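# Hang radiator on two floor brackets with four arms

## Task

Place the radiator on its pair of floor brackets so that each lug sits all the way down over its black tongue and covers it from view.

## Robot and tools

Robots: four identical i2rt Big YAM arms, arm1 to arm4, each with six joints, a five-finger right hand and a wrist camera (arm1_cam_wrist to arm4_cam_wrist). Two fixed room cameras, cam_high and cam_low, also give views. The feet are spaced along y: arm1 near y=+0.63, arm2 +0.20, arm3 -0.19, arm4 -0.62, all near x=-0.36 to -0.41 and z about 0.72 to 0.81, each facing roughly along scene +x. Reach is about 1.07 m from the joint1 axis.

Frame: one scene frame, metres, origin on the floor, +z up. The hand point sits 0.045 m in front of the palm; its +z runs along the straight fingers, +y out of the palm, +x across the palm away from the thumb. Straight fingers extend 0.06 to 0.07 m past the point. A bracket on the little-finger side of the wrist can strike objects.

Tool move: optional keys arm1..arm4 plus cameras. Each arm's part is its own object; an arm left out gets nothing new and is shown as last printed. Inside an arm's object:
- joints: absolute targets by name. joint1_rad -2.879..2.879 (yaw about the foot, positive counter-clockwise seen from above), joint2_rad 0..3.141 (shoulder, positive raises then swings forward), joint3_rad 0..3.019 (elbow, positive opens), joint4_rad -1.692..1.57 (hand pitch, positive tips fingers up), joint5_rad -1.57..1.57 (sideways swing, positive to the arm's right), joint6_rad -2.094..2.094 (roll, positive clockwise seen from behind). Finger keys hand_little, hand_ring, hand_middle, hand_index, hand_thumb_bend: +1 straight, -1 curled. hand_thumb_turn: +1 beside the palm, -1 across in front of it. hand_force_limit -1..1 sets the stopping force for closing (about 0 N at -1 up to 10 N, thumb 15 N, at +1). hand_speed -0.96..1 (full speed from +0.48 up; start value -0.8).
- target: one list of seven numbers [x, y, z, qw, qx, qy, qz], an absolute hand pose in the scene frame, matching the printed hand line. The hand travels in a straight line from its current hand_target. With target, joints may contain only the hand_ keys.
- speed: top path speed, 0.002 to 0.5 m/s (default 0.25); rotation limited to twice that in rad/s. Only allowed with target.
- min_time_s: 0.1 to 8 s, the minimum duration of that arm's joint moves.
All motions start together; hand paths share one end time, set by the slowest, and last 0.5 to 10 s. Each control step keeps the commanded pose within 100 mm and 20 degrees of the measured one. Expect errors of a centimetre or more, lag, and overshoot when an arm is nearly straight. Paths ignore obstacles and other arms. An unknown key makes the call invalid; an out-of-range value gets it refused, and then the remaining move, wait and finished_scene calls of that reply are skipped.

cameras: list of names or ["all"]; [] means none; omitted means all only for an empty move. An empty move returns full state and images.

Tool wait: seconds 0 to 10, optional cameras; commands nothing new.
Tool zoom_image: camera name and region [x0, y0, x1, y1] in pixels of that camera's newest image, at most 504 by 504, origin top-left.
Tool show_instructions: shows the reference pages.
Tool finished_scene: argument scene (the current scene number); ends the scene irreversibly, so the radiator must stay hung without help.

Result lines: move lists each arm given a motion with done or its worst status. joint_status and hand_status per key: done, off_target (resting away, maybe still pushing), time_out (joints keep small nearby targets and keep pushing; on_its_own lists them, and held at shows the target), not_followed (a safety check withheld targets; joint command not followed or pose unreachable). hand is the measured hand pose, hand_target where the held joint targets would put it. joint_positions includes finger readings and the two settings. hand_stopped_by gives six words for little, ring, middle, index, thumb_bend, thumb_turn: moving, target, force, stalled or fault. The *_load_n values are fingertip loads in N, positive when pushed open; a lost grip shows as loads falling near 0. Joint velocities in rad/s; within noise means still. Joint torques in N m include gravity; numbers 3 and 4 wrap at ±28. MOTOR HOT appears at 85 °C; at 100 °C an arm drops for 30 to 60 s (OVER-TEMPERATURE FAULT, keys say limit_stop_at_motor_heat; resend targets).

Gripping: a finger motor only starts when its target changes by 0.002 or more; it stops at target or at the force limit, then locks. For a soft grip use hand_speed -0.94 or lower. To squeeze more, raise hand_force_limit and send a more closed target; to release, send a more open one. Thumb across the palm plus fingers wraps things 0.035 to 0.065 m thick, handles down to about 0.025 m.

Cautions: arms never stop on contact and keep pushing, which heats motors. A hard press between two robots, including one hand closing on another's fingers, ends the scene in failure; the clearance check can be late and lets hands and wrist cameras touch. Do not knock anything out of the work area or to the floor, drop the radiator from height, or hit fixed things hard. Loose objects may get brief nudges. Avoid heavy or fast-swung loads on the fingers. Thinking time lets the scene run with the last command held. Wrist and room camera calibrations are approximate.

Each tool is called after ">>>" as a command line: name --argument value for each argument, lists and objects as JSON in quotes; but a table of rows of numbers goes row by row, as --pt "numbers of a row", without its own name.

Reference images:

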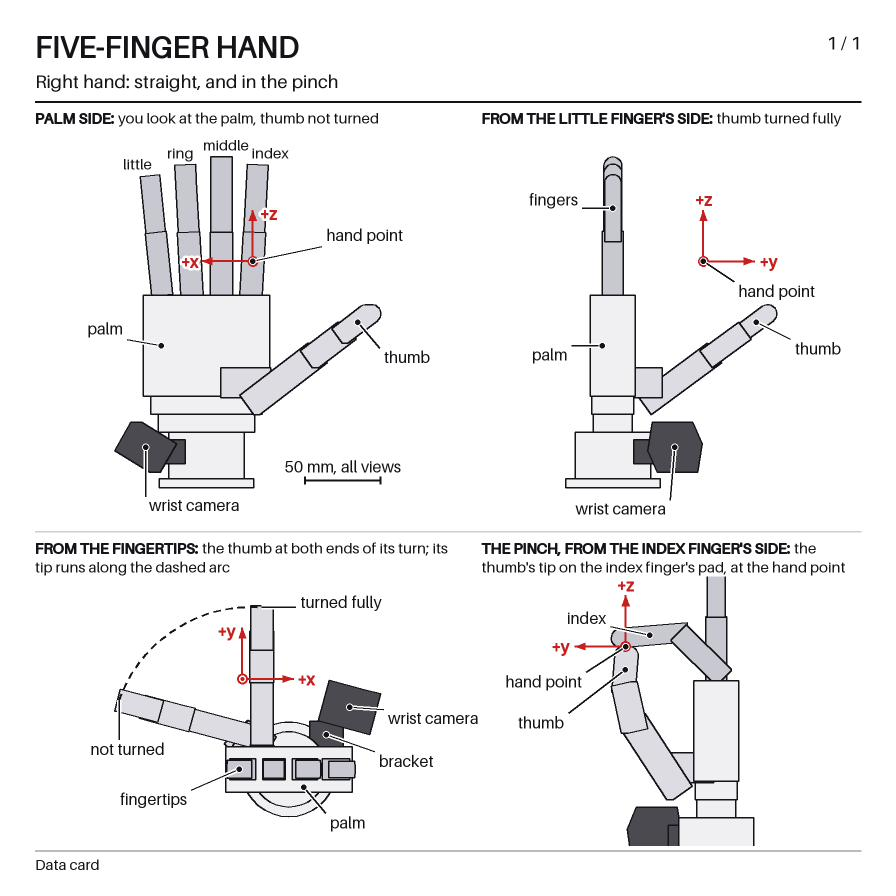

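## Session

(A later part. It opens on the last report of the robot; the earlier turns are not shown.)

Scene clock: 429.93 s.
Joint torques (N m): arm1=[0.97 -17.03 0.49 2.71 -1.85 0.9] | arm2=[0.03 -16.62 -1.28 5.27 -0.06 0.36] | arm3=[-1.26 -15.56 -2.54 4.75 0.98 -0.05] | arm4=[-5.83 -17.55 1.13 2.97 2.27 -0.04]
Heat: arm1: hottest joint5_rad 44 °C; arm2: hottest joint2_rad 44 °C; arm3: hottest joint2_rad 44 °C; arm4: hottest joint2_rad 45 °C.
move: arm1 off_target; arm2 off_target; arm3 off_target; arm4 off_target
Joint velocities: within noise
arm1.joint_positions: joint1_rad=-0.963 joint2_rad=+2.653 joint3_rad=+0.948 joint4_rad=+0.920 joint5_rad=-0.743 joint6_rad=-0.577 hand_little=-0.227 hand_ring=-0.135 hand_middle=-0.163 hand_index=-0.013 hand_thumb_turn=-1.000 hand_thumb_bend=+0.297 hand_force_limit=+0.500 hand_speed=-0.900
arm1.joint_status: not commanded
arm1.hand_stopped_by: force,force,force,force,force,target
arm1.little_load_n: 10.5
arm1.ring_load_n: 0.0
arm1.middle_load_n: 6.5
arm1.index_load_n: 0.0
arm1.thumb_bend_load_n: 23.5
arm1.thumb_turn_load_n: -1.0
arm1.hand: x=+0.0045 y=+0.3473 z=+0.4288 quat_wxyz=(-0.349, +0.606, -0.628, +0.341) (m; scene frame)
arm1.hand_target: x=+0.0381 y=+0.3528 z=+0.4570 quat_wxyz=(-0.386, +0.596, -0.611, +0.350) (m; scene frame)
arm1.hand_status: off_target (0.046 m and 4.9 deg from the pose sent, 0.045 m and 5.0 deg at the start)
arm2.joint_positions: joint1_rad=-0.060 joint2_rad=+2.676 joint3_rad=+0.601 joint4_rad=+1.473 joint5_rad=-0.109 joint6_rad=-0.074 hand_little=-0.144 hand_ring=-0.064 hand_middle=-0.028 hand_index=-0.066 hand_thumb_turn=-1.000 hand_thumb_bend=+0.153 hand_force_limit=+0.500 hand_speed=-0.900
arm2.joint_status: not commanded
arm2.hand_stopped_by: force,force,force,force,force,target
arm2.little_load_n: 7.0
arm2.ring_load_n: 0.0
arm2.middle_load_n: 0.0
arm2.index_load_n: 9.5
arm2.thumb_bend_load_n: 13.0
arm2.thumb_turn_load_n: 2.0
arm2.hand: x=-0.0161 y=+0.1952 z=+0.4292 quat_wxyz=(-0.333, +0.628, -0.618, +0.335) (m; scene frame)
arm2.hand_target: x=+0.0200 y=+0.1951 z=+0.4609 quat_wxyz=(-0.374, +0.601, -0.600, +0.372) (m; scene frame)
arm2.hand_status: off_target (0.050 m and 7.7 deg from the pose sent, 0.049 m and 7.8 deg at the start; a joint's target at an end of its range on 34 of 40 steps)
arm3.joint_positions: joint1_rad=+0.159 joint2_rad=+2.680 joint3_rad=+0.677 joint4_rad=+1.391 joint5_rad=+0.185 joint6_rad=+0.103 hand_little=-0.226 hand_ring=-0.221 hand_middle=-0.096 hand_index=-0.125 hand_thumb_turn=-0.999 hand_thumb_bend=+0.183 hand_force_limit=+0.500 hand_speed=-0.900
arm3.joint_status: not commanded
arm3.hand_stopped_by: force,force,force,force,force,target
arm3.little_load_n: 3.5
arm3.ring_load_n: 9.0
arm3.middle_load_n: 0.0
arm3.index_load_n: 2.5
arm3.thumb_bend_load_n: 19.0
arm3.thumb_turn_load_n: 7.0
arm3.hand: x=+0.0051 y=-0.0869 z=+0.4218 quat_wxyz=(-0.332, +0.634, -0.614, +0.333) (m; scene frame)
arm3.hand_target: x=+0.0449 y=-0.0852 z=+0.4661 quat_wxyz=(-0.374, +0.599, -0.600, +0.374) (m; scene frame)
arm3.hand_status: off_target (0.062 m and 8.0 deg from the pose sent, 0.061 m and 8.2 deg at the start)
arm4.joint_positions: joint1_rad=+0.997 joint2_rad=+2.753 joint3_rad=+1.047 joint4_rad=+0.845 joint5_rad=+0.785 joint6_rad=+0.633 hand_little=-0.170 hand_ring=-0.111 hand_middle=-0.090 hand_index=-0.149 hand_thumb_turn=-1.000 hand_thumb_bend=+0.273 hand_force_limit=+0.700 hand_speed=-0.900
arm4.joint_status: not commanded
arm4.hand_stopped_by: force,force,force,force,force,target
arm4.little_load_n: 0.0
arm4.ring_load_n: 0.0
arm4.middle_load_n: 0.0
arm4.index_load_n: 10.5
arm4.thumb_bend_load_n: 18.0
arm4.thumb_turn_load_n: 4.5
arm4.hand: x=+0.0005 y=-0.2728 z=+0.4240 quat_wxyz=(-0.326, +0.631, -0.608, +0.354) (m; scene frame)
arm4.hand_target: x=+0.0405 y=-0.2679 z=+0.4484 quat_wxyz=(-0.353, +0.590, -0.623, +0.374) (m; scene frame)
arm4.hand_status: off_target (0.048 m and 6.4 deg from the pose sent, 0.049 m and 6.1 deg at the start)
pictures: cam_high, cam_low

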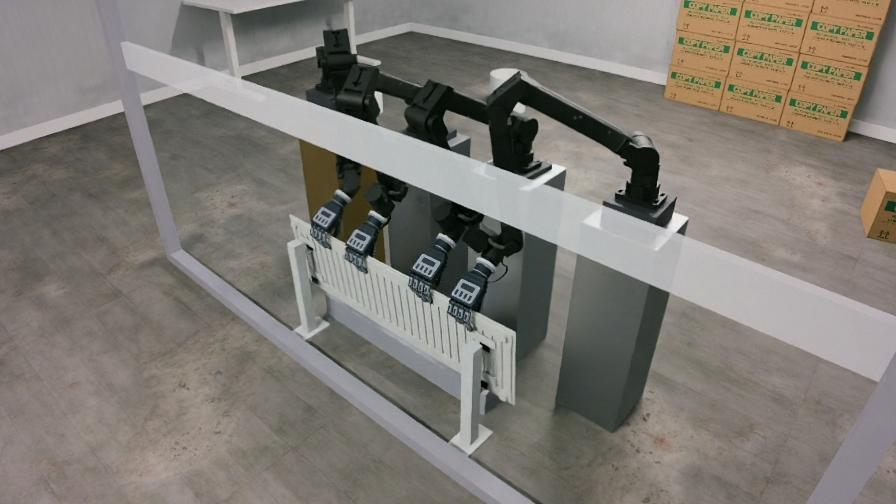

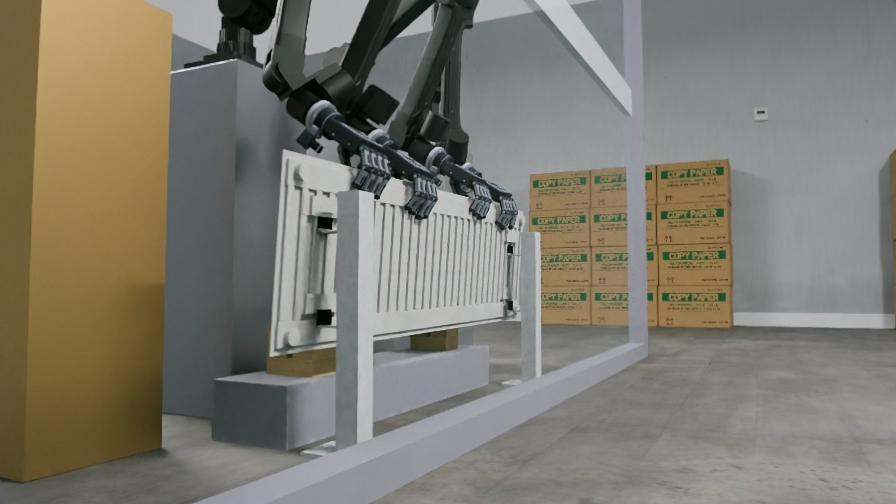

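>>> move --arm1 '{"target":[0.030,0.352,0.468,-0.3852,0.5930,-0.6124,0.3536],"speed":0.03}' --arm2 '{"target":[0.012,0.195,0.476,-0.3747,0.5996,-0.5996,0.3747],"speed":0.03}' --arm3 '{"target":[0.038,-0.085,0.494,-0.3747,0.5996,-0.5996,0.3747],"speed":0.03}' --arm4 '{"target":[0.030,-0.266,0.472,-0.3546,0.5900,-0.6218,0.3736],"speed":0.03}' --cameras '["cam_low","cam_high"]'

>>> zoom_image --camera "cam_low" --region '[290, 280, 350, 340]'

>>> zoom_image --camera "cam_low" --region '[290, 180, 350, 240]'

>>> zoom_image --camera "cam_low" --region '[490, 220, 550, 320]'

Scene clock: 433.03 s.
Joint torques (N m): arm1=[-0.26 -18.78 -1.51 2.5 -2.29 0.75] | arm2=[0.21 -18.84 -4.49 4.79 -0.17 0.32] | arm3=[-0.97 -19.08 -6.34 4.7 1.2 -0.02] | arm4=[-3.9 -20.78 -1.07 2.3 2.52 0.08]
Heat: arm1: hottest joint5_rad 44 °C; arm2: hottest joint2_rad 44 °C; arm3: hottest joint2_rad 44 °C; arm4: hottest joint2_rad 45 °C.
move: arm1 off_target; arm2 off_target; arm3 off_target; arm4 off_target
Joint velocities: within noise
arm1.joint_positions: joint1_rad=-0.964 joint2_rad=+2.653 joint3_rad=+0.942 joint4_rad=+0.921 joint5_rad=-0.744 joint6_rad=-0.580 hand_little=-0.227 hand_ring=-0.135 hand_middle=-0.163 hand_index=-0.013 hand_thumb_turn=-1.000 hand_thumb_bend=+0.297 hand_force_limit=+0.500 hand_speed=-0.900
arm1.joint_status: not commanded
arm1.hand_stopped_by: force,force,force,force,force,target
arm1.little_load_n: 8.5
arm1.ring_load_n: 0.0
arm1.middle_load_n: 5.0
arm1.index_load_n: 0.0
arm1.thumb_bend_load_n: 26.0
arm1.thumb_turn_load_n: -1.0
arm1.hand: x=+0.0023 y=+0.3494 z=+0.4286 quat_wxyz=(-0.349, +0.606, -0.629, +0.340) (m; scene frame)
arm1.hand_target: x=+0.0286 y=+0.3526 z=+0.4652 quat_wxyz=(-0.385, +0.596, -0.611, +0.351) (m; scene frame)
arm1.hand_status: off_target (0.048 m and 5.0 deg from the pose sent, 0.047 m and 4.9 deg at the start)
arm2.joint_positions: joint1_rad=-0.060 joint2_rad=+2.675 joint3_rad=+0.592 joint4_rad=+1.482 joint5_rad=-0.109 joint6_rad=-0.074 hand_little=-0.144 hand_ring=-0.064 hand_middle=-0.028 hand_index=-0.066 hand_thumb_turn=-1.000 hand_thumb_bend=+0.153 hand_force_limit=+0.500 hand_speed=-0.900
arm2.joint_status: not commanded
arm2.hand_stopped_by: force,force,force,force,force,target
arm2.little_load_n: 7.0
arm2.ring_load_n: 0.0
arm2.middle_load_n: 0.0
arm2.index_load_n: 11.5
arm2.thumb_bend_load_n: 12.0
arm2.thumb_turn_load_n: 2.0
arm2.hand: x=-0.0185 y=+0.1955 z=+0.4311 quat_wxyz=(-0.333, +0.628, -0.618, +0.336) (m; scene frame)
arm2.hand_target: x=+0.0107 y=+0.1950 z=+0.4731 quat_wxyz=(-0.372, +0.603, -0.601, +0.370) (m; scene frame)
arm2.hand_status: off_target (0.054 m and 7.6 deg from the pose sent, 0.055 m and 7.6 deg at the start; a joint's target at an end of its range on 46 of 46 steps)
arm3.joint_positions: joint1_rad=+0.160 joint2_rad=+2.674 joint3_rad=+0.669 joint4_rad=+1.391 joint5_rad=+0.185 joint6_rad=+0.103 hand_little=-0.226 hand_ring=-0.221 hand_middle=-0.096 hand_index=-0.125 hand_thumb_turn=-0.999 hand_thumb_bend=+0.183 hand_force_limit=+0.500 hand_speed=-0.900
arm3.joint_status: not commanded
arm3.hand_stopped_by: force,force,force,force,force,target
arm3.little_load_n: 3.0
arm3.ring_load_n: 8.5
arm3.middle_load_n: 0.0
arm3.index_load_n: 5.0
arm3.thumb_bend_load_n: 22.5
arm3.thumb_turn_load_n: 8.0
arm3.hand: x=+0.0032 y=-0.0872 z=+0.4238 quat_wxyz=(-0.331, +0.634, -0.615, +0.333) (m; scene frame)
arm3.hand_target: x=+0.0363 y=-0.0847 z=+0.4860 quat_wxyz=(-0.375, +0.599, -0.600, +0.374) (m; scene frame)
arm3.hand_status: off_target (0.078 m and 8.2 deg from the pose sent, 0.079 m and 8.0 deg at the start)
arm4.joint_positions: joint1_rad=+0.998 joint2_rad=+2.735 joint3_rad=+1.019 joint4_rad=+0.846 joint5_rad=+0.794 joint6_rad=+0.644 hand_little=-0.170 hand_ring=-0.111 hand_middle=-0.090 hand_index=-0.149 hand_thumb_turn=-1.000 hand_thumb_bend=+0.273 hand_force_limit=+0.700 hand_speed=-0.900
arm4.joint_status: not commanded
arm4.hand_stopped_by: force,force,force,force,force,target
arm4.little_load_n: 0.0
arm4.ring_load_n: 0.0
arm4.middle_load_n: 0.0
arm4.index_load_n: 11.0
arm4.thumb_bend_load_n: 16.5
arm4.thumb_turn_load_n: 5.5
arm4.hand: x=-0.0028 y=-0.2789 z=+0.4311 quat_wxyz=(-0.323, +0.628, -0.611, +0.357) (m; scene frame)
arm4.hand_target: x=+0.0292 y=-0.2669 z=+0.4699 quat_wxyz=(-0.354, +0.590, -0.622, +0.374) (m; scene frame)
arm4.hand_status: off_target (0.054 m and 6.1 deg from the pose sent, 0.057 m and 6.4 deg at the start)
pictures: cam_high, cam_low

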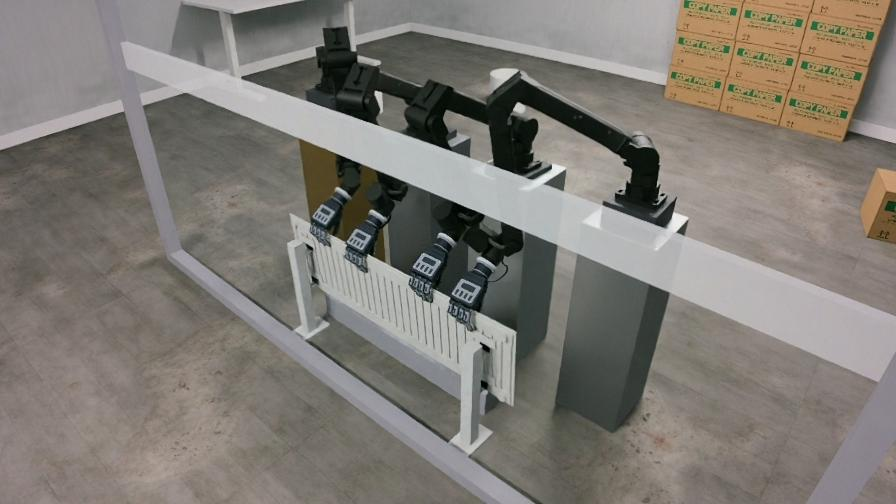

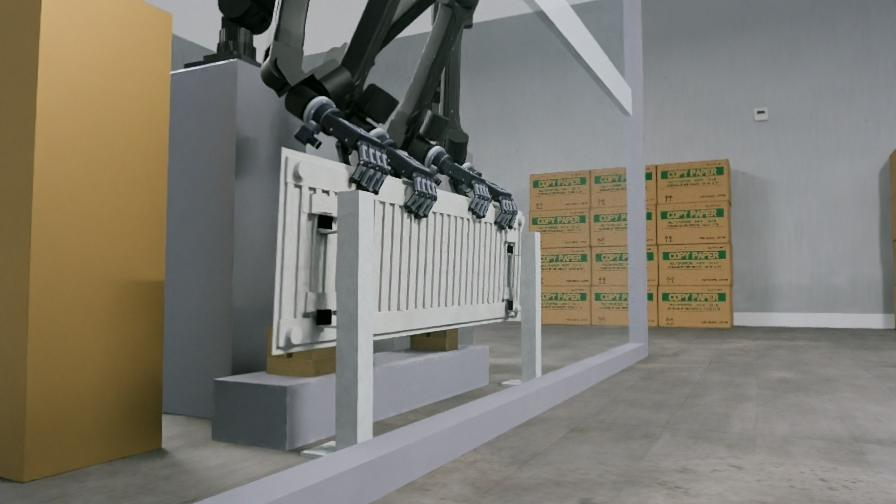

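Scaled by 8.400 from the camera's 896x504 image, which has a finer 1280x720 frame.

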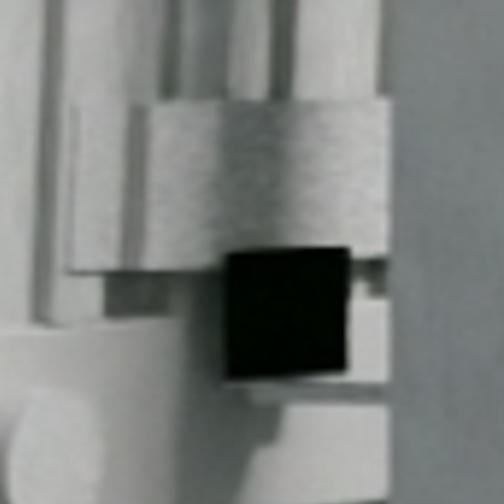

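Scaled by 8.400 from the camera's 896x504 image, which has a finer 1280x720 frame.

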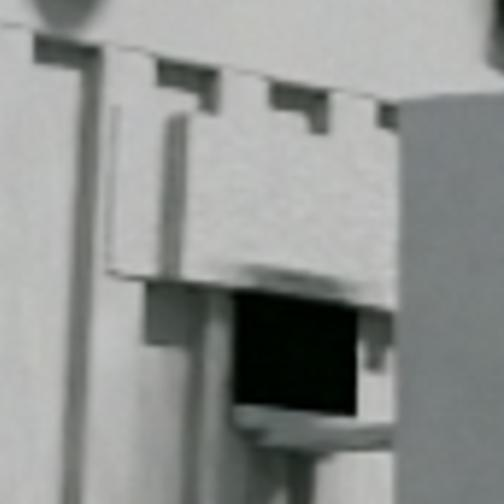

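Scaled by 5.040 from the camera's 896x504 image, which has a finer 1280x720 frame.

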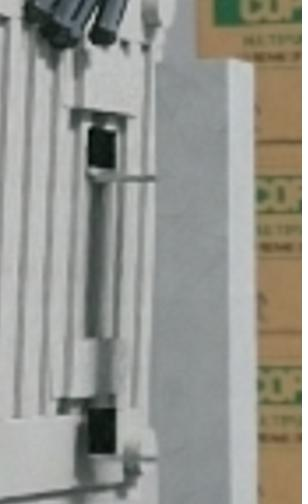

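>>> move --arm1 '{"target":[0.022,0.352,0.472,-0.3852,0.5930,-0.6124,0.3536],"speed":0.03}' --arm2 '{"target":[0.004,0.195,0.480,-0.3747,0.5996,-0.5996,0.3747],"speed":0.03}' --arm3 '{"target":[0.030,-0.085,0.496,-0.3747,0.5996,-0.5996,0.3747],"speed":0.03}' --arm4 '{"target":[0.022,-0.270,0.477,-0.3546,0.5900,-0.6218,0.3736],"speed":0.03}' --cameras '["cam_low","cam_high"]'

>>> zoom_image --camera "cam_low" --region '[290, 280, 350, 340]'

>>> zoom_image --camera "cam_low" --region '[290, 180, 350, 240]'

>>> zoom_image --camera "cam_low" --region '[490, 220, 550, 320]'

Scene clock: 435.03 s.
Joint torques (N m): arm1=[-0.62 -18.49 -1.98 2.39 -2.22 0.65] | arm2=[-0.09 -18.96 -4.96 4.6 -0.37 0.25] | arm3=[-0.5 -18.02 -6.67 5.52 1.19 -0.1] | arm4=[-3.78 -20.19 -1.42 2.37 2.52 0.07]
Heat: arm1: hottest joint5_rad 44 °C; arm2: hottest joint2_rad 44 °C; arm3: hottest joint2_rad 44 °C; arm4: hottest joint2_rad 45 °C.
move: arm1 off_target; arm2 off_target; arm3 off_target; arm4 off_target
Joint velocities: within noise
arm1.joint_positions: joint1_rad=-0.974 joint2_rad=+2.639 joint3_rad=+0.929 joint4_rad=+0.922 joint5_rad=-0.757 joint6_rad=-0.583 hand_little=-0.227 hand_ring=-0.135 hand_middle=-0.162 hand_index=-0.013 hand_thumb_turn=-1.000 hand_thumb_bend=+0.297 hand_force_limit=+0.500 hand_speed=-0.900
arm1.joint_status: not commanded
arm1.hand_stopped_by: force,force,force,force,force,target
arm1.little_load_n: 6.0
arm1.ring_load_n: 0.0
arm1.middle_load_n: 8.5
arm1.index_load_n: 0.0
arm1.thumb_bend_load_n: 22.0
arm1.thumb_turn_load_n: 1.0
arm1.hand: x=+0.0000 y=+0.3482 z=+0.4352 quat_wxyz=(-0.353, +0.605, -0.627, +0.342) (m; scene frame)
arm1.hand_target: x=+0.0210 y=+0.3523 z=+0.4694 quat_wxyz=(-0.385, +0.595, -0.612, +0.351) (m; scene frame)
arm1.hand_status: off_target (0.043 m and 4.5 deg from the pose sent, 0.048 m and 5.0 deg at the start)
arm2.joint_positions: joint1_rad=-0.061 joint2_rad=+2.660 joint3_rad=+0.575 joint4_rad=+1.484 joint5_rad=-0.109 joint6_rad=-0.074 hand_little=-0.144 hand_ring=-0.064 hand_middle=-0.028 hand_index=-0.066 hand_thumb_turn=-1.000 hand_thumb_bend=+0.153 hand_force_limit=+0.500 hand_speed=-0.900
arm2.joint_status: not commanded
arm2.hand_stopped_by: force,force,force,force,force,target
arm2.little_load_n: 5.0
arm2.ring_load_n: 0.0
arm2.middle_load_n: 0.0
arm2.index_load_n: 14.0
arm2.thumb_bend_load_n: 12.5
arm2.thumb_turn_load_n: 2.0
arm2.hand: x=-0.0213 y=+0.1958 z=+0.4368 quat_wxyz=(-0.333, +0.628, -0.618, +0.335) (m; scene frame)
arm2.hand_target: x=+0.0033 y=+0.1951 z=+0.4771 quat_wxyz=(-0.369, +0.605, -0.603, +0.366) (m; scene frame)
arm2.hand_status: off_target (0.050 m and 7.7 deg from the pose sent, 0.054 m and 7.6 deg at the start; a joint's target at an end of its range on 31 of 31 steps)
arm3.joint_positions: joint1_rad=+0.162 joint2_rad=+2.667 joint3_rad=+0.653 joint4_rad=+1.391 joint5_rad=+0.191 joint6_rad=+0.113 hand_little=-0.226 hand_ring=-0.221 hand_middle=-0.096 hand_index=-0.125 hand_thumb_turn=-0.999 hand_thumb_bend=+0.184 hand_force_limit=+0.500 hand_speed=-0.900
arm3.joint_status: not commanded
arm3.hand_stopped_by: force,force,force,force,force,target
arm3.little_load_n: 2.5
arm3.ring_load_n: 8.0
arm3.middle_load_n: 0.5
arm3.index_load_n: 5.0
arm3.thumb_bend_load_n: 24.5
arm3.thumb_turn_load_n: 7.5
arm3.hand: x=-0.0022 y=-0.0884 z=+0.4264 quat_wxyz=(-0.328, +0.632, -0.619, +0.331) (m; scene frame)
arm3.hand_target: x=+0.0286 y=-0.0847 z=+0.4881 quat_wxyz=(-0.375, +0.599, -0.601, +0.374) (m; scene frame)
arm3.hand_status: off_target (0.077 m and 8.5 deg from the pose sent, 0.077 m and 8.2 deg at the start)
arm4.joint_positions: joint1_rad=+1.009 joint2_rad=+2.722 joint3_rad=+0.994 joint4_rad=+0.849 joint5_rad=+0.801 joint6_rad=+0.658 hand_little=-0.170 hand_ring=-0.111 hand_middle=-0.090 hand_index=-0.149 hand_thumb_turn=-1.000 hand_thumb_bend=+0.273 hand_force_limit=+0.700 hand_speed=-0.900
arm4.joint_status: not commanded
arm4.hand_stopped_by: force,force,force,force,force,target
arm4.little_load_n: 0.0
arm4.ring_load_n: 0.0
arm4.middle_load_n: 0.0
arm4.index_load_n: 11.0
arm4.thumb_bend_load_n: 17.5
arm4.thumb_turn_load_n: 5.5
arm4.hand: x=-0.0098 y=-0.2820 z=+0.4360 quat_wxyz=(-0.323, +0.628, -0.612, +0.357) (m; scene frame)
arm4.hand_target: x=+0.0210 y=-0.2709 z=+0.4747 quat_wxyz=(-0.354, +0.590, -0.622, +0.374) (m; scene frame)
arm4.hand_status: off_target (0.053 m and 6.1 deg from the pose sent, 0.053 m and 6.1 deg at the start)
pictures: cam_high, cam_low

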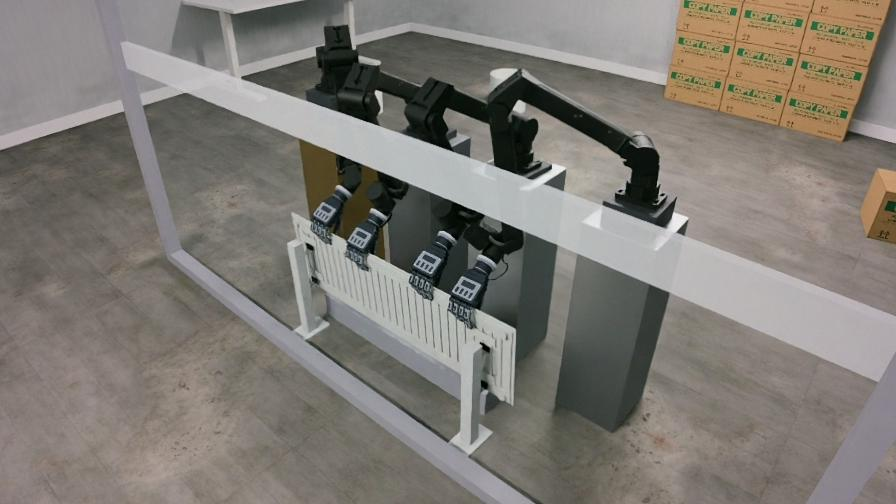

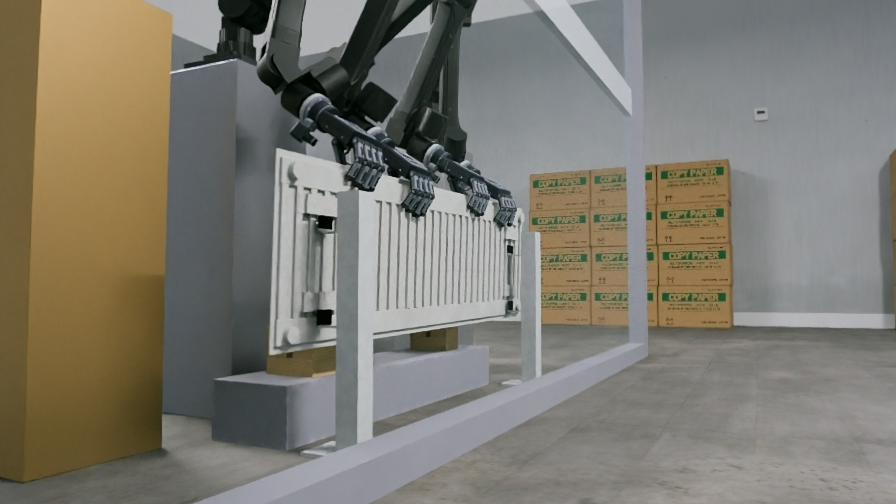

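Scaled by 8.400 from the camera's 896x504 image, which has a finer 1280x720 frame.

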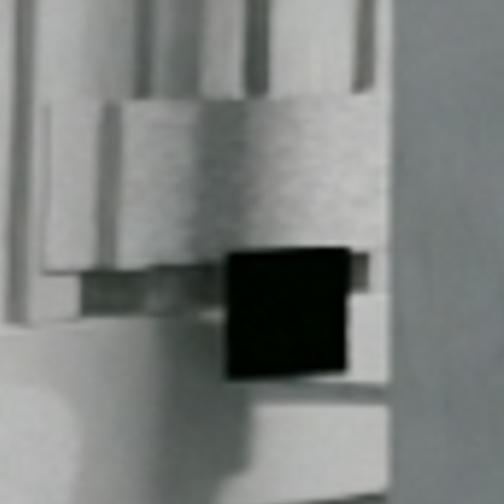

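Scaled by 8.400 from the camera's 896x504 image, which has a finer 1280x720 frame.

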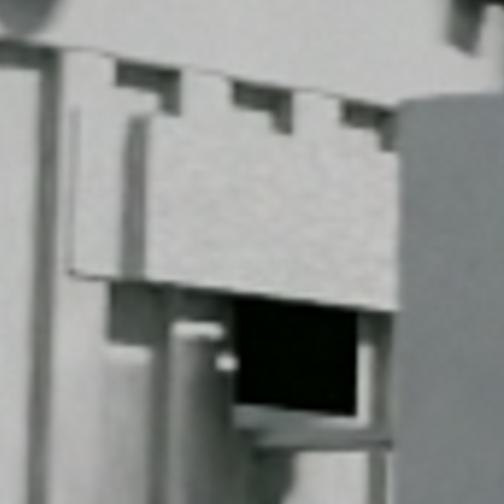

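Scaled by 5.040 from the camera's 896x504 image, which has a finer 1280x720 frame.

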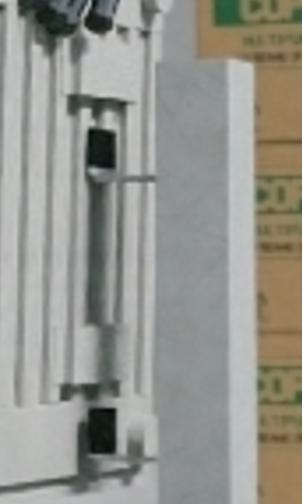

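>>> move --arm1 '{"joints":{"hand_speed":-0.92,"hand_force_limit":0.1,"hand_ring":-0.7,"hand_index":-0.7}}' --arm2 '{"joints":{"hand_speed":-0.92,"hand_force_limit":0.1,"hand_ring":-0.7,"hand_middle":-0.7}}' --arm3 '{"joints":{"hand_speed":-0.92,"hand_force_limit":0.1,"hand_middle":-0.7,"hand_little":-0.7}}' --arm4 '{"joints":{"hand_speed":-0.92,"hand_force_limit":0.2,"hand_little":-0.7,"hand_ring":-0.7,"hand_middle":-0.7}}' --cameras '["cam_low"]'

>>> zoom_image --camera "cam_low" --region '[330, 120, 550, 260]'

Scene clock: 437.37 s.
Joint torques (N m): arm1=[-0.56 -18.49 -1.99 2.41 -2.18 0.65] | arm2=[-0.62 -18.37 -4.85 4.6 -0.28 0.29] | arm3=[-0.79 -18.37 -6.48 5.55 1.2 -0.09] | arm4=[-4.01 -20.48 -1.22 2.39 2.63 0.06]
Heat: arm1: hottest joint5_rad 44 °C; arm2: hottest joint2_rad 44 °C; arm3: hottest joint2_rad 44 °C; arm4: hottest joint2_rad 45 °C.
move: arm1 off_target; arm2 off_target; arm3 off_target; arm4 off_target
Joint velocities: within noise
arm1.joint_positions: joint1_rad=-0.974 joint2_rad=+2.639 joint3_rad=+0.929 joint4_rad=+0.922 joint5_rad=-0.759 joint6_rad=-0.583 hand_little=-0.227 hand_ring=-0.163 hand_middle=-0.162 hand_index=-0.160 hand_thumb_turn=-1.000 hand_thumb_bend=+0.297 hand_force_limit=+0.100 hand_speed=-0.920
arm1.joint_status: hand_ring off_target (ended at -0.163, target -0.700); hand_index off_target (ended at -0.160, target -0.700); the others done
arm1.hand_stopped_by: force,force,force,force,force,target
arm1.little_load_n: 3.5
arm1.ring_load_n: 4.5
arm1.middle_load_n: 6.5
arm1.index_load_n: 7.0
arm1.thumb_bend_load_n: 22.5
arm1.thumb_turn_load_n: 1.0
arm1.hand: x=+0.0001 y=+0.3484 z=+0.4353 quat_wxyz=(-0.353, +0.605, -0.627, +0.342) (m; scene frame)
arm1.hand_target: x=+0.0210 y=+0.3524 z=+0.4693 quat_wxyz=(-0.385, +0.595, -0.612, +0.351) (m; scene frame)
arm1.hand_status: not commanded
arm2.joint_positions: joint1_rad=-0.061 joint2_rad=+2.660 joint3_rad=+0.574 joint4_rad=+1.484 joint5_rad=-0.109 joint6_rad=-0.074 hand_little=-0.145 hand_ring=-0.091 hand_middle=-0.048 hand_index=-0.066 hand_thumb_turn=-1.000 hand_thumb_bend=+0.154 hand_force_limit=+0.100 hand_speed=-0.920
arm2.joint_status: hand_ring off_target (ended at -0.091, target -0.700); hand_middle off_target (ended at -0.048, target -0.700); the others done
arm2.hand_stopped_by: force,force,force,force,force,target
arm2.little_load_n: 2.0
arm2.ring_load_n: 8.0
arm2.middle_load_n: 5.5
arm2.index_load_n: 11.5
arm2.thumb_bend_load_n: 13.5
arm2.thumb_turn_load_n: 2.5
arm2.hand: x=-0.0217 y=+0.1959 z=+0.4368 quat_wxyz=(-0.333, +0.628, -0.618, +0.335) (m; scene frame)
arm2.hand_target: x=+0.0032 y=+0.1951 z=+0.4770 quat_wxyz=(-0.369, +0.605, -0.603, +0.366) (m; scene frame)
arm2.hand_status: not commanded
arm3.joint_positions: joint1_rad=+0.163 joint2_rad=+2.667 joint3_rad=+0.651 joint4_rad=+1.391 joint5_rad=+0.191 joint6_rad=+0.113 hand_little=-0.232 hand_ring=-0.221 hand_middle=-0.108 hand_index=-0.125 hand_thumb_turn=-0.999 hand_thumb_bend=+0.184 hand_force_limit=+0.100 hand_speed=-0.920
arm3.joint_status: hand_little off_target (ended at -0.232, target -0.700); hand_middle off_target (ended at -0.108, target -0.700); the others done
arm3.hand_stopped_by: force,force,force,force,force,target
arm3.little_load_n: 3.0
arm3.ring_load_n: 6.0
arm3.middle_load_n: 7.0
arm3.index_load_n: 4.5
arm3.thumb_bend_load_n: 25.5
arm3.thumb_turn_load_n: 8.0
arm3.hand: x=-0.0034 y=-0.0882 z=+0.4265 quat_wxyz=(-0.328, +0.633, -0.619, +0.330) (m; scene frame)
arm3.hand_target: x=+0.0286 y=-0.0847 z=+0.4881 quat_wxyz=(-0.375, +0.599, -0.601, +0.374) (m; scene frame)
arm3.hand_status: not commanded
arm4.joint_positions: joint1_rad=+1.011 joint2_rad=+2.721 joint3_rad=+0.991 joint4_rad=+0.850 joint5_rad=+0.800 joint6_rad=+0.658 hand_little=-0.228 hand_ring=-0.154 hand_middle=-0.117 hand_index=-0.149 hand_thumb_turn=-1.000 hand_thumb_bend=+0.273 hand_force_limit=+0.200 hand_speed=-0.920
arm4.joint_status: hand_little off_target (ended at -0.228, target -0.700); hand_ring off_target (ended at -0.154, target -0.700); hand_middle off_target (ended at -0.117, target -0.700); the others done
arm4.hand_stopped_by: force,force,force,force,force,target
arm4.little_load_n: 6.0
arm4.ring_load_n: 3.0
arm4.middle_load_n: 4.5
arm4.index_load_n: 7.5
arm4.thumb_bend_load_n: 20.5
arm4.thumb_turn_load_n: 7.0
arm4.hand: x=-0.0111 y=-0.2820 z=+0.4362 quat_wxyz=(-0.323, +0.629, -0.611, +0.356) (m; scene frame)
arm4.hand_target: x=+0.0211 y=-0.2710 z=+0.4746 quat_wxyz=(-0.354, +0.590, -0.623, +0.374) (m; scene frame)
arm4.hand_status: not commanded
pictures: cam_low

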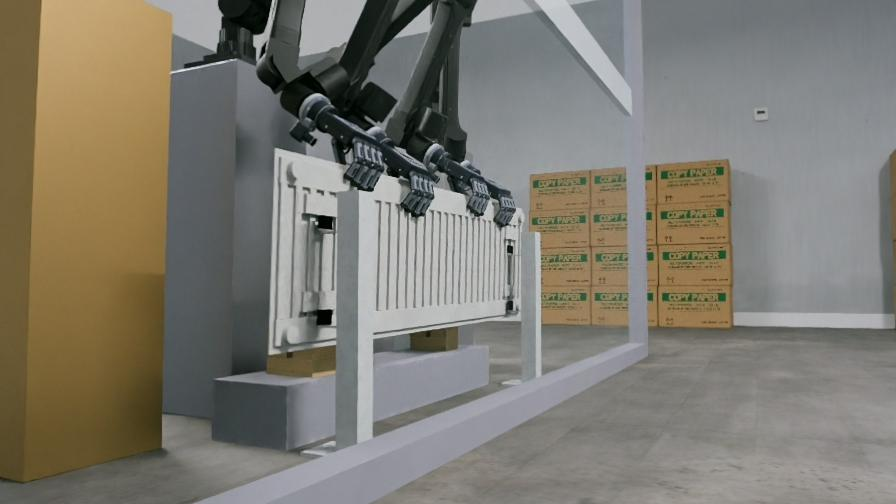

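Scaled by 2.291 from the camera's 896x504 image, which has a finer 1280x720 frame.

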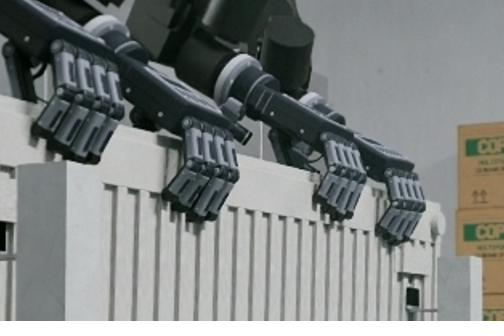

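>>> move --arm1 '{"target":[0.024,0.352,0.472,-0.3852,0.5930,-0.6124,0.3536],"speed":0.03}' --arm2 '{"target":[0.006,0.195,0.484,-0.3747,0.5996,-0.5996,0.3747],"speed":0.03}' --arm3 '{"target":[0.034,-0.085,0.506,-0.3747,0.5996,-0.5996,0.3747],"speed":0.03}' --arm4 '{"target":[0.026,-0.270,0.488,-0.3546,0.5900,-0.6218,0.3736],"speed":0.03}' --cameras '["cam_low"]'

>>> zoom_image --camera "cam_low" --region '[290, 280, 350, 340]'

>>> zoom_image --camera "cam_low" --region '[290, 180, 350, 240]'

>>> zoom_image --camera "cam_low" --region '[490, 220, 550, 320]'

Scene clock: 439.50 s.
Joint torques (N m): arm1=[-0.38 -18.37 -1.55 2.28 -2.06 0.71] | arm2=[-0.03 -18.73 -4.79 4.68 -0.3 0.29] | arm3=[-0.91 -19.37 -6.09 4.51 1.11 -0.04] | arm4=[-4.78 -20.78 -0.85 2.14 2.42 0.03]
Heat: arm1: hottest joint5_rad 45 °C; arm2: hottest joint2_rad 44 °C; arm3: hottest joint2_rad 44 °C; arm4: hottest joint2_rad 45 °C.
move: arm1 off_target; arm2 off_target; arm3 off_target; arm4 off_target
Joint velocities: within noise
arm1.joint_positions: joint1_rad=-0.974 joint2_rad=+2.635 joint3_rad=+0.926 joint4_rad=+0.925 joint5_rad=-0.759 joint6_rad=-0.584 hand_little=-0.227 hand_ring=-0.163 hand_middle=-0.162 hand_index=-0.160 hand_thumb_turn=-1.000 hand_thumb_bend=+0.297 hand_force_limit=+0.100 hand_speed=-0.920
arm1.joint_status: not commanded
arm1.hand_stopped_by: force,force,force,force,force,target
arm1.little_load_n: 2.5
arm1.ring_load_n: 3.5
arm1.middle_load_n: 6.5
arm1.index_load_n: 8.0
arm1.thumb_bend_load_n: 22.5
arm1.thumb_turn_load_n: 1.5
arm1.hand: x=+0.0005 y=+0.3477 z=+0.4370 quat_wxyz=(-0.353, +0.605, -0.625, +0.344) (m; scene frame)
arm1.hand_target: x=+0.0229 y=+0.3524 z=+0.4696 quat_wxyz=(-0.385, +0.595, -0.611, +0.351) (m; scene frame)
arm1.hand_status: off_target (0.042 m and 4.4 deg from the pose sent, 0.044 m and 4.5 deg at the start)
arm2.joint_positions: joint1_rad=-0.061 joint2_rad=+2.650 joint3_rad=+0.567 joint4_rad=+1.485 joint5_rad=-0.108 joint6_rad=-0.074 hand_little=-0.145 hand_ring=-0.091 hand_middle=-0.048 hand_index=-0.066 hand_thumb_turn=-1.000 hand_thumb_bend=+0.154 hand_force_limit=+0.100 hand_speed=-0.920
arm2.joint_status: not commanded
arm2.hand_stopped_by: force,force,force,force,force,target
arm2.little_load_n: 1.0
arm2.ring_load_n: 7.0
arm2.middle_load_n: 3.5
arm2.index_load_n: 10.5
arm2.thumb_bend_load_n: 14.0
arm2.thumb_turn_load_n: 2.5
arm2.hand: x=-0.0210 y=+0.1957 z=+0.4409 quat_wxyz=(-0.334, +0.628, -0.617, +0.337) (m; scene frame)
arm2.hand_target: x=+0.0051 y=+0.1951 z=+0.4812 quat_wxyz=(-0.371, +0.604, -0.602, +0.368) (m; scene frame)
arm2.hand_status: off_target (0.051 m and 7.4 deg from the pose sent, 0.055 m and 7.7 deg at the start; a joint's target at an end of its range on 36 of 36 steps)
arm3.joint_positions: joint1_rad=+0.163 joint2_rad=+2.645 joint3_rad=+0.634 joint4_rad=+1.391 joint5_rad=+0.192 joint6_rad=+0.108 hand_little=-0.232 hand_ring=-0.221 hand_middle=-0.108 hand_index=-0.125 hand_thumb_turn=-0.999 hand_thumb_bend=+0.184 hand_force_limit=+0.100 hand_speed=-0.920
arm3.joint_status: not commanded
arm3.hand_stopped_by: force,force,force,force,force,target
arm3.little_load_n: 1.0
arm3.ring_load_n: 5.5
arm3.middle_load_n: 6.0
arm3.index_load_n: 6.0
arm3.thumb_bend_load_n: 24.5
arm3.thumb_turn_load_n: 9.0
arm3.hand: x=-0.0030 y=-0.0885 z=+0.4347 quat_wxyz=(-0.329, +0.633, -0.617, +0.332) (m; scene frame)
arm3.hand_target: x=+0.0320 y=-0.0849 z=+0.4979 quat_wxyz=(-0.375, +0.599, -0.600, +0.374) (m; scene frame)
arm3.hand_status: off_target (0.080 m and 8.4 deg from the pose sent, 0.088 m and 8.7 deg at the start)
arm4.joint_positions: joint1_rad=+1.011 joint2_rad=+2.694 joint3_rad=+0.970 joint4_rad=+0.850 joint5_rad=+0.799 joint6_rad=+0.651 hand_little=-0.228 hand_ring=-0.154 hand_middle=-0.117 hand_index=-0.149 hand_thumb_turn=-1.000 hand_thumb_bend=+0.274 hand_force_limit=+0.200 hand_speed=-0.920
arm4.joint_status: not commanded
arm4.hand_stopped_by: force,force,force,force,force,target
arm4.little_load_n: 4.0
arm4.ring_load_n: 1.5
arm4.middle_load_n: 3.5
arm4.index_load_n: 9.0
arm4.thumb_bend_load_n: 20.5
arm4.thumb_turn_load_n: 7.5
arm4.hand: x=-0.0110 y=-0.2818 z=+0.4465 quat_wxyz=(-0.324, +0.630, -0.609, +0.356) (m; scene frame)
arm4.hand_target: x=+0.0249 y=-0.2714 z=+0.4859 quat_wxyz=(-0.354, +0.590, -0.622, +0.374) (m; scene frame)
arm4.hand_status: off_target (0.057 m and 6.2 deg from the pose sent, 0.065 m and 6.2 deg at the start)
pictures: cam_low

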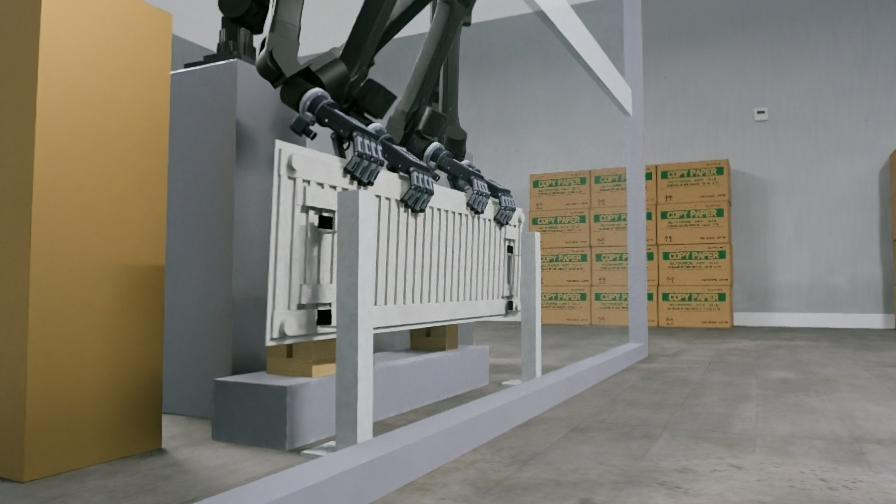

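Scaled by 8.400 from the camera's 896x504 image, which has a finer 1280x720 frame.

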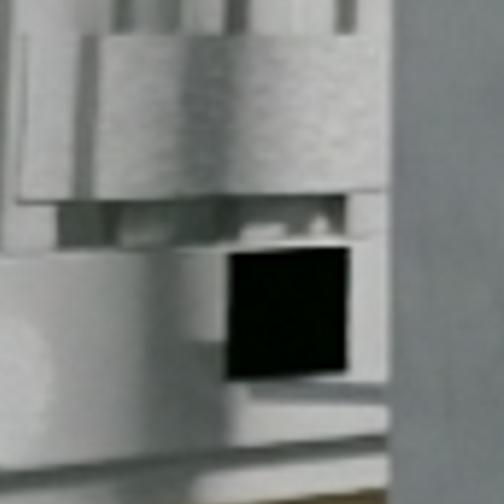

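Scaled by 8.400 from the camera's 896x504 image, which has a finer 1280x720 frame.

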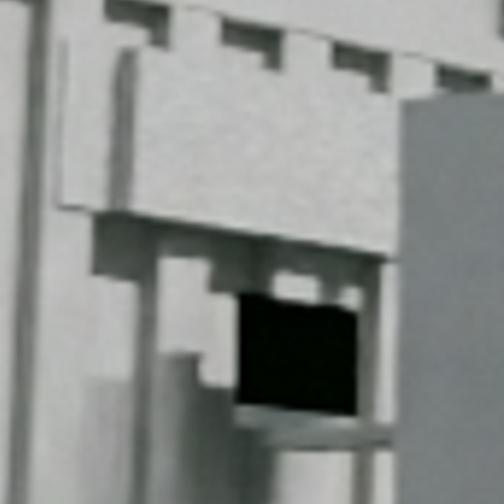

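Scaled by 5.040 from the camera's 896x504 image, which has a finer 1280x720 frame.

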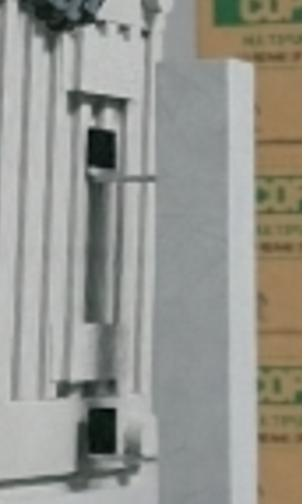

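>>> move --arm1 '{"target":[0.042,0.352,0.472,-0.3852,0.5930,-0.6124,0.3536],"speed":0.03}' --arm2 '{"target":[0.024,0.195,0.482,-0.3747,0.5996,-0.5996,0.3747],"speed":0.03}' --arm3 '{"target":[0.052,-0.085,0.504,-0.3747,0.5996,-0.5996,0.3747],"speed":0.03}' --arm4 '{"target":[0.044,-0.270,0.486,-0.3546,0.5900,-0.6218,0.3736],"speed":0.03}' --cameras '["cam_low","cam_high"]'

>>> zoom_image --camera "cam_low" --region '[290, 280, 350, 340]'

>>> zoom_image --camera "cam_low" --region '[290, 180, 350, 240]'

>>> zoom_image --camera "cam_low" --region '[490, 220, 550, 320]'

>>> zoom_image --camera "cam_high" --region '[460, 330, 510, 400]'

>>> zoom_image --camera "cam_high" --region '[290, 230, 340, 300]'

Scene clock: 441.70 s.
Joint torques (N m): arm1=[1.26 -18.26 0.44 2.02 -1.8 1] | arm2=[0.03 -19.25 -2.41 3.77 -0.07 0.39] | arm3=[-1.79 -19.37 -3.77 4.3 0.76 -0.07] | arm4=[-6.48 -20.07 0.29 2.35 2.32 -0.05]
Heat: arm1: hottest joint5_rad 45 °C; arm2: hottest joint2_rad 44 °C; arm3: hottest joint2_rad 44 °C; arm4: hottest joint2_rad 45 °C.
move: arm1 off_target; arm2 off_target; arm3 off_target; arm4 off_target
Joint velocities: within noise
arm1.joint_positions: joint1_rad=-0.963 joint2_rad=+2.633 joint3_rad=+0.926 joint4_rad=+0.925 joint5_rad=-0.741 joint6_rad=-0.580 hand_little=-0.227 hand_ring=-0.163 hand_middle=-0.162 hand_index=-0.160 hand_thumb_turn=-1.000 hand_thumb_bend=+0.297 hand_force_limit=+0.100 hand_speed=-0.920
arm1.joint_status: not commanded
arm1.hand_stopped_by: force,force,force,force,force,target
arm1.little_load_n: 6.5
arm1.ring_load_n: 5.0
arm1.middle_load_n: 6.0
arm1.index_load_n: 4.0
arm1.thumb_bend_load_n: 25.0
arm1.thumb_turn_load_n: 0.0
arm1.hand: x=+0.0030 y=+0.3484 z=+0.4363 quat_wxyz=(-0.348, +0.606, -0.627, +0.344) (m; scene frame)
arm1.hand_target: x=+0.0398 y=+0.3530 z=+0.4703 quat_wxyz=(-0.386, +0.596, -0.611, +0.350) (m; scene frame)
arm1.hand_status: off_target (0.053 m and 5.0 deg from the pose sent, 0.055 m and 4.4 deg at the start)
arm2.joint_positions: joint1_rad=-0.061 joint2_rad=+2.650 joint3_rad=+0.574 joint4_rad=+1.484 joint5_rad=-0.107 joint6_rad=-0.074 hand_little=-0.145 hand_ring=-0.091 hand_middle=-0.049 hand_index=-0.066 hand_thumb_turn=-1.000 hand_thumb_bend=+0.154 hand_force_limit=+0.100 hand_speed=-0.920
arm2.joint_status: not commanded
arm2.hand_stopped_by: force,force,force,force,force,target
arm2.little_load_n: 4.0
arm2.ring_load_n: 7.5
arm2.middle_load_n: 2.0
arm2.index_load_n: 8.5
arm2.thumb_bend_load_n: 14.0
arm2.thumb_turn_load_n: 2.0
arm2.hand: x=-0.0175 y=+0.1950 z=+0.4407 quat_wxyz=(-0.335, +0.627, -0.617, +0.339) (m; scene frame)
arm2.hand_target: x=+0.0219 y=+0.1953 z=+0.4806 quat_wxyz=(-0.375, +0.600, -0.599, +0.374) (m; scene frame)
arm2.hand_status: off_target (0.058 m and 7.1 deg from the pose sent, 0.061 m and 7.5 deg at the start; a joint's target at an end of its range on 3 of 40 steps)
arm3.joint_positions: joint1_rad=+0.163 joint2_rad=+2.623 joint3_rad=+0.643 joint4_rad=+1.343 joint5_rad=+0.191 joint6_rad=+0.103 hand_little=-0.232 hand_ring=-0.221 hand_middle=-0.108 hand_index=-0.125 hand_thumb_turn=-0.999 hand_thumb_bend=+0.184 hand_force_limit=+0.100 hand_speed=-0.920
arm3.joint_status: not commanded
arm3.hand_stopped_by: force,force,force,force,force,target
arm3.little_load_n: 3.5
arm3.ring_load_n: 7.5
arm3.middle_load_n: 6.0
arm3.index_load_n: 5.0
arm3.thumb_bend_load_n: 23.5
arm3.thumb_turn_load_n: 8.0
arm3.hand: x=+0.0010 y=-0.0876 z=+0.4345 quat_wxyz=(-0.322, +0.639, -0.617, +0.329) (m; scene frame)
arm3.hand_target: x=+0.0489 y=-0.0853 z=+0.4979 quat_wxyz=(-0.374, +0.599, -0.600, +0.375) (m; scene frame)
arm3.hand_status: off_target (0.086 m and 9.4 deg from the pose sent, 0.089 m and 8.4 deg at the start)
arm4.joint_positions: joint1_rad=+0.993 joint2_rad=+2.689 joint3_rad=+0.981 joint4_rad=+0.850 joint5_rad=+0.777 joint6_rad=+0.624 hand_little=-0.228 hand_ring=-0.154 hand_middle=-0.117 hand_index=-0.149 hand_thumb_turn=-1.000 hand_thumb_bend=+0.274 hand_force_limit=+0.200 hand_speed=-0.920
arm4.joint_status: not commanded
arm4.hand_stopped_by: force,force,force,force,force,target
arm4.little_load_n: 4.0
arm4.ring_load_n: 1.0
arm4.middle_load_n: 3.0
arm4.index_load_n: 9.5
arm4.thumb_bend_load_n: 20.0
arm4.thumb_turn_load_n: 7.5
arm4.hand: x=-0.0030 y=-0.2788 z=+0.4475 quat_wxyz=(-0.325, +0.634, -0.607, +0.353) (m; scene frame)
arm4.hand_target: x=+0.0422 y=-0.2720 z=+0.4849 quat_wxyz=(-0.353, +0.590, -0.622, +0.374) (m; scene frame)
arm4.hand_status: off_target (0.061 m and 6.8 deg from the pose sent, 0.069 m and 6.2 deg at the start)
pictures: cam_high, cam_low

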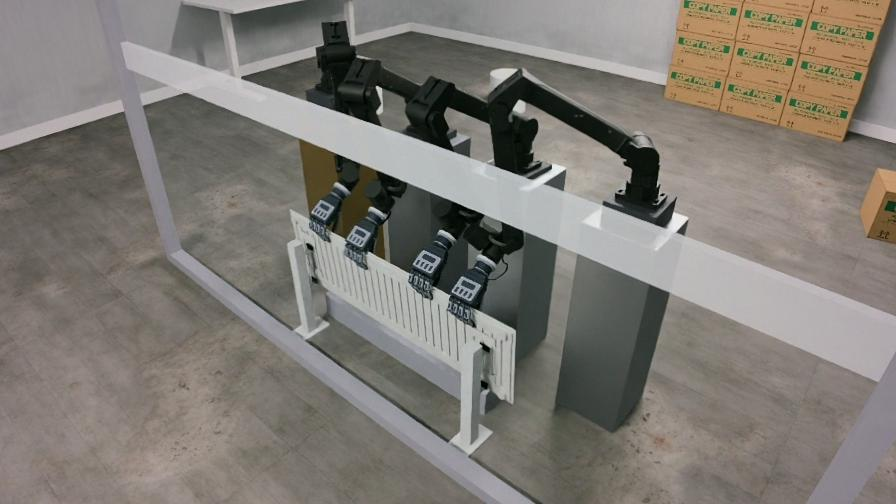

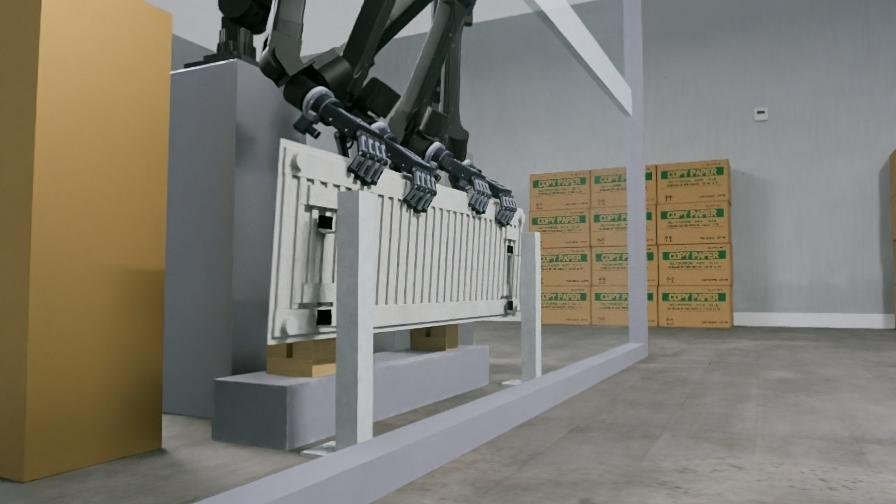

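Scaled by 8.400 from the camera's 896x504 image, which has a finer 1280x720 frame.

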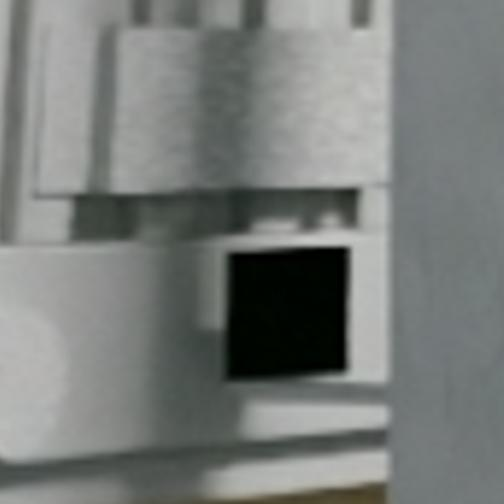

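Scaled by 8.400 from the camera's 896x504 image, which has a finer 1280x720 frame.

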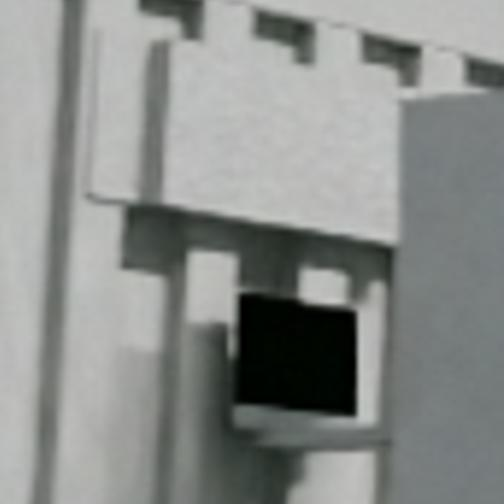

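Scaled by 5.040 from the camera's 896x504 image, which has a finer 1280x720 frame.

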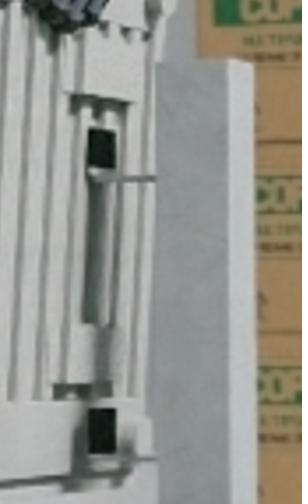

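Scaled by 7.200 from the camera's 896x504 image, which has a finer 1280x720 frame.

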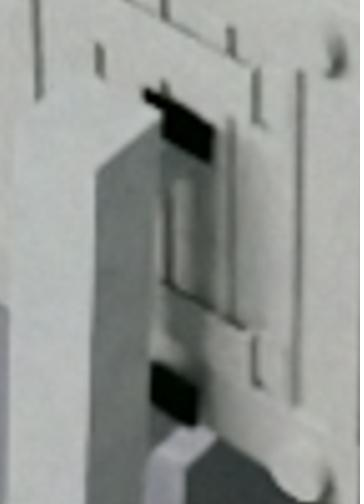

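Scaled by 7.200 from the camera's 896x504 image, which has a finer 1280x720 frame.

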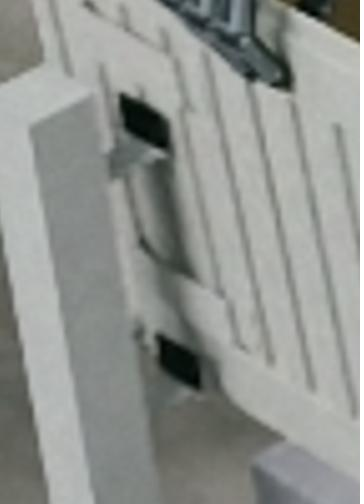

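>>> zoom_image --camera "cam_low" --region '[490, 270, 530, 320]'

>>> zoom_image --camera "cam_low" --region '[490, 220, 530, 270]'

>>> zoom_image --camera "cam_high" --region '[290, 235, 330, 295]'

Scaled by 10.080 from the camera's 896x504 image, which has a finer 1280x720 frame.

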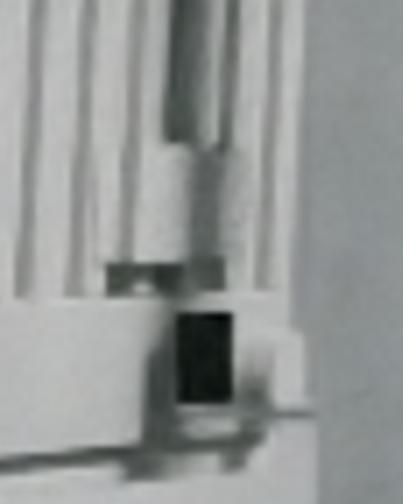

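Scaled by 10.080 from the camera's 896x504 image, which has a finer 1280x720 frame.

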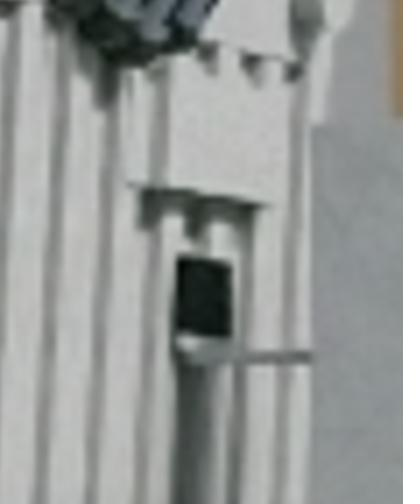

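Scaled by 8.400 from the camera's 896x504 image, which has a finer 1280x720 frame.

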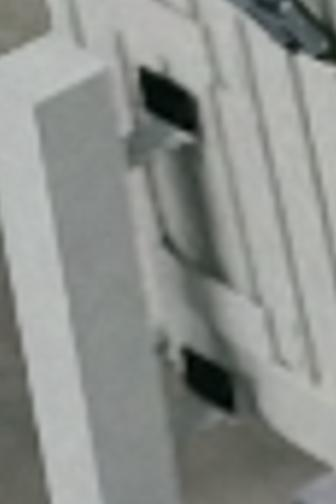

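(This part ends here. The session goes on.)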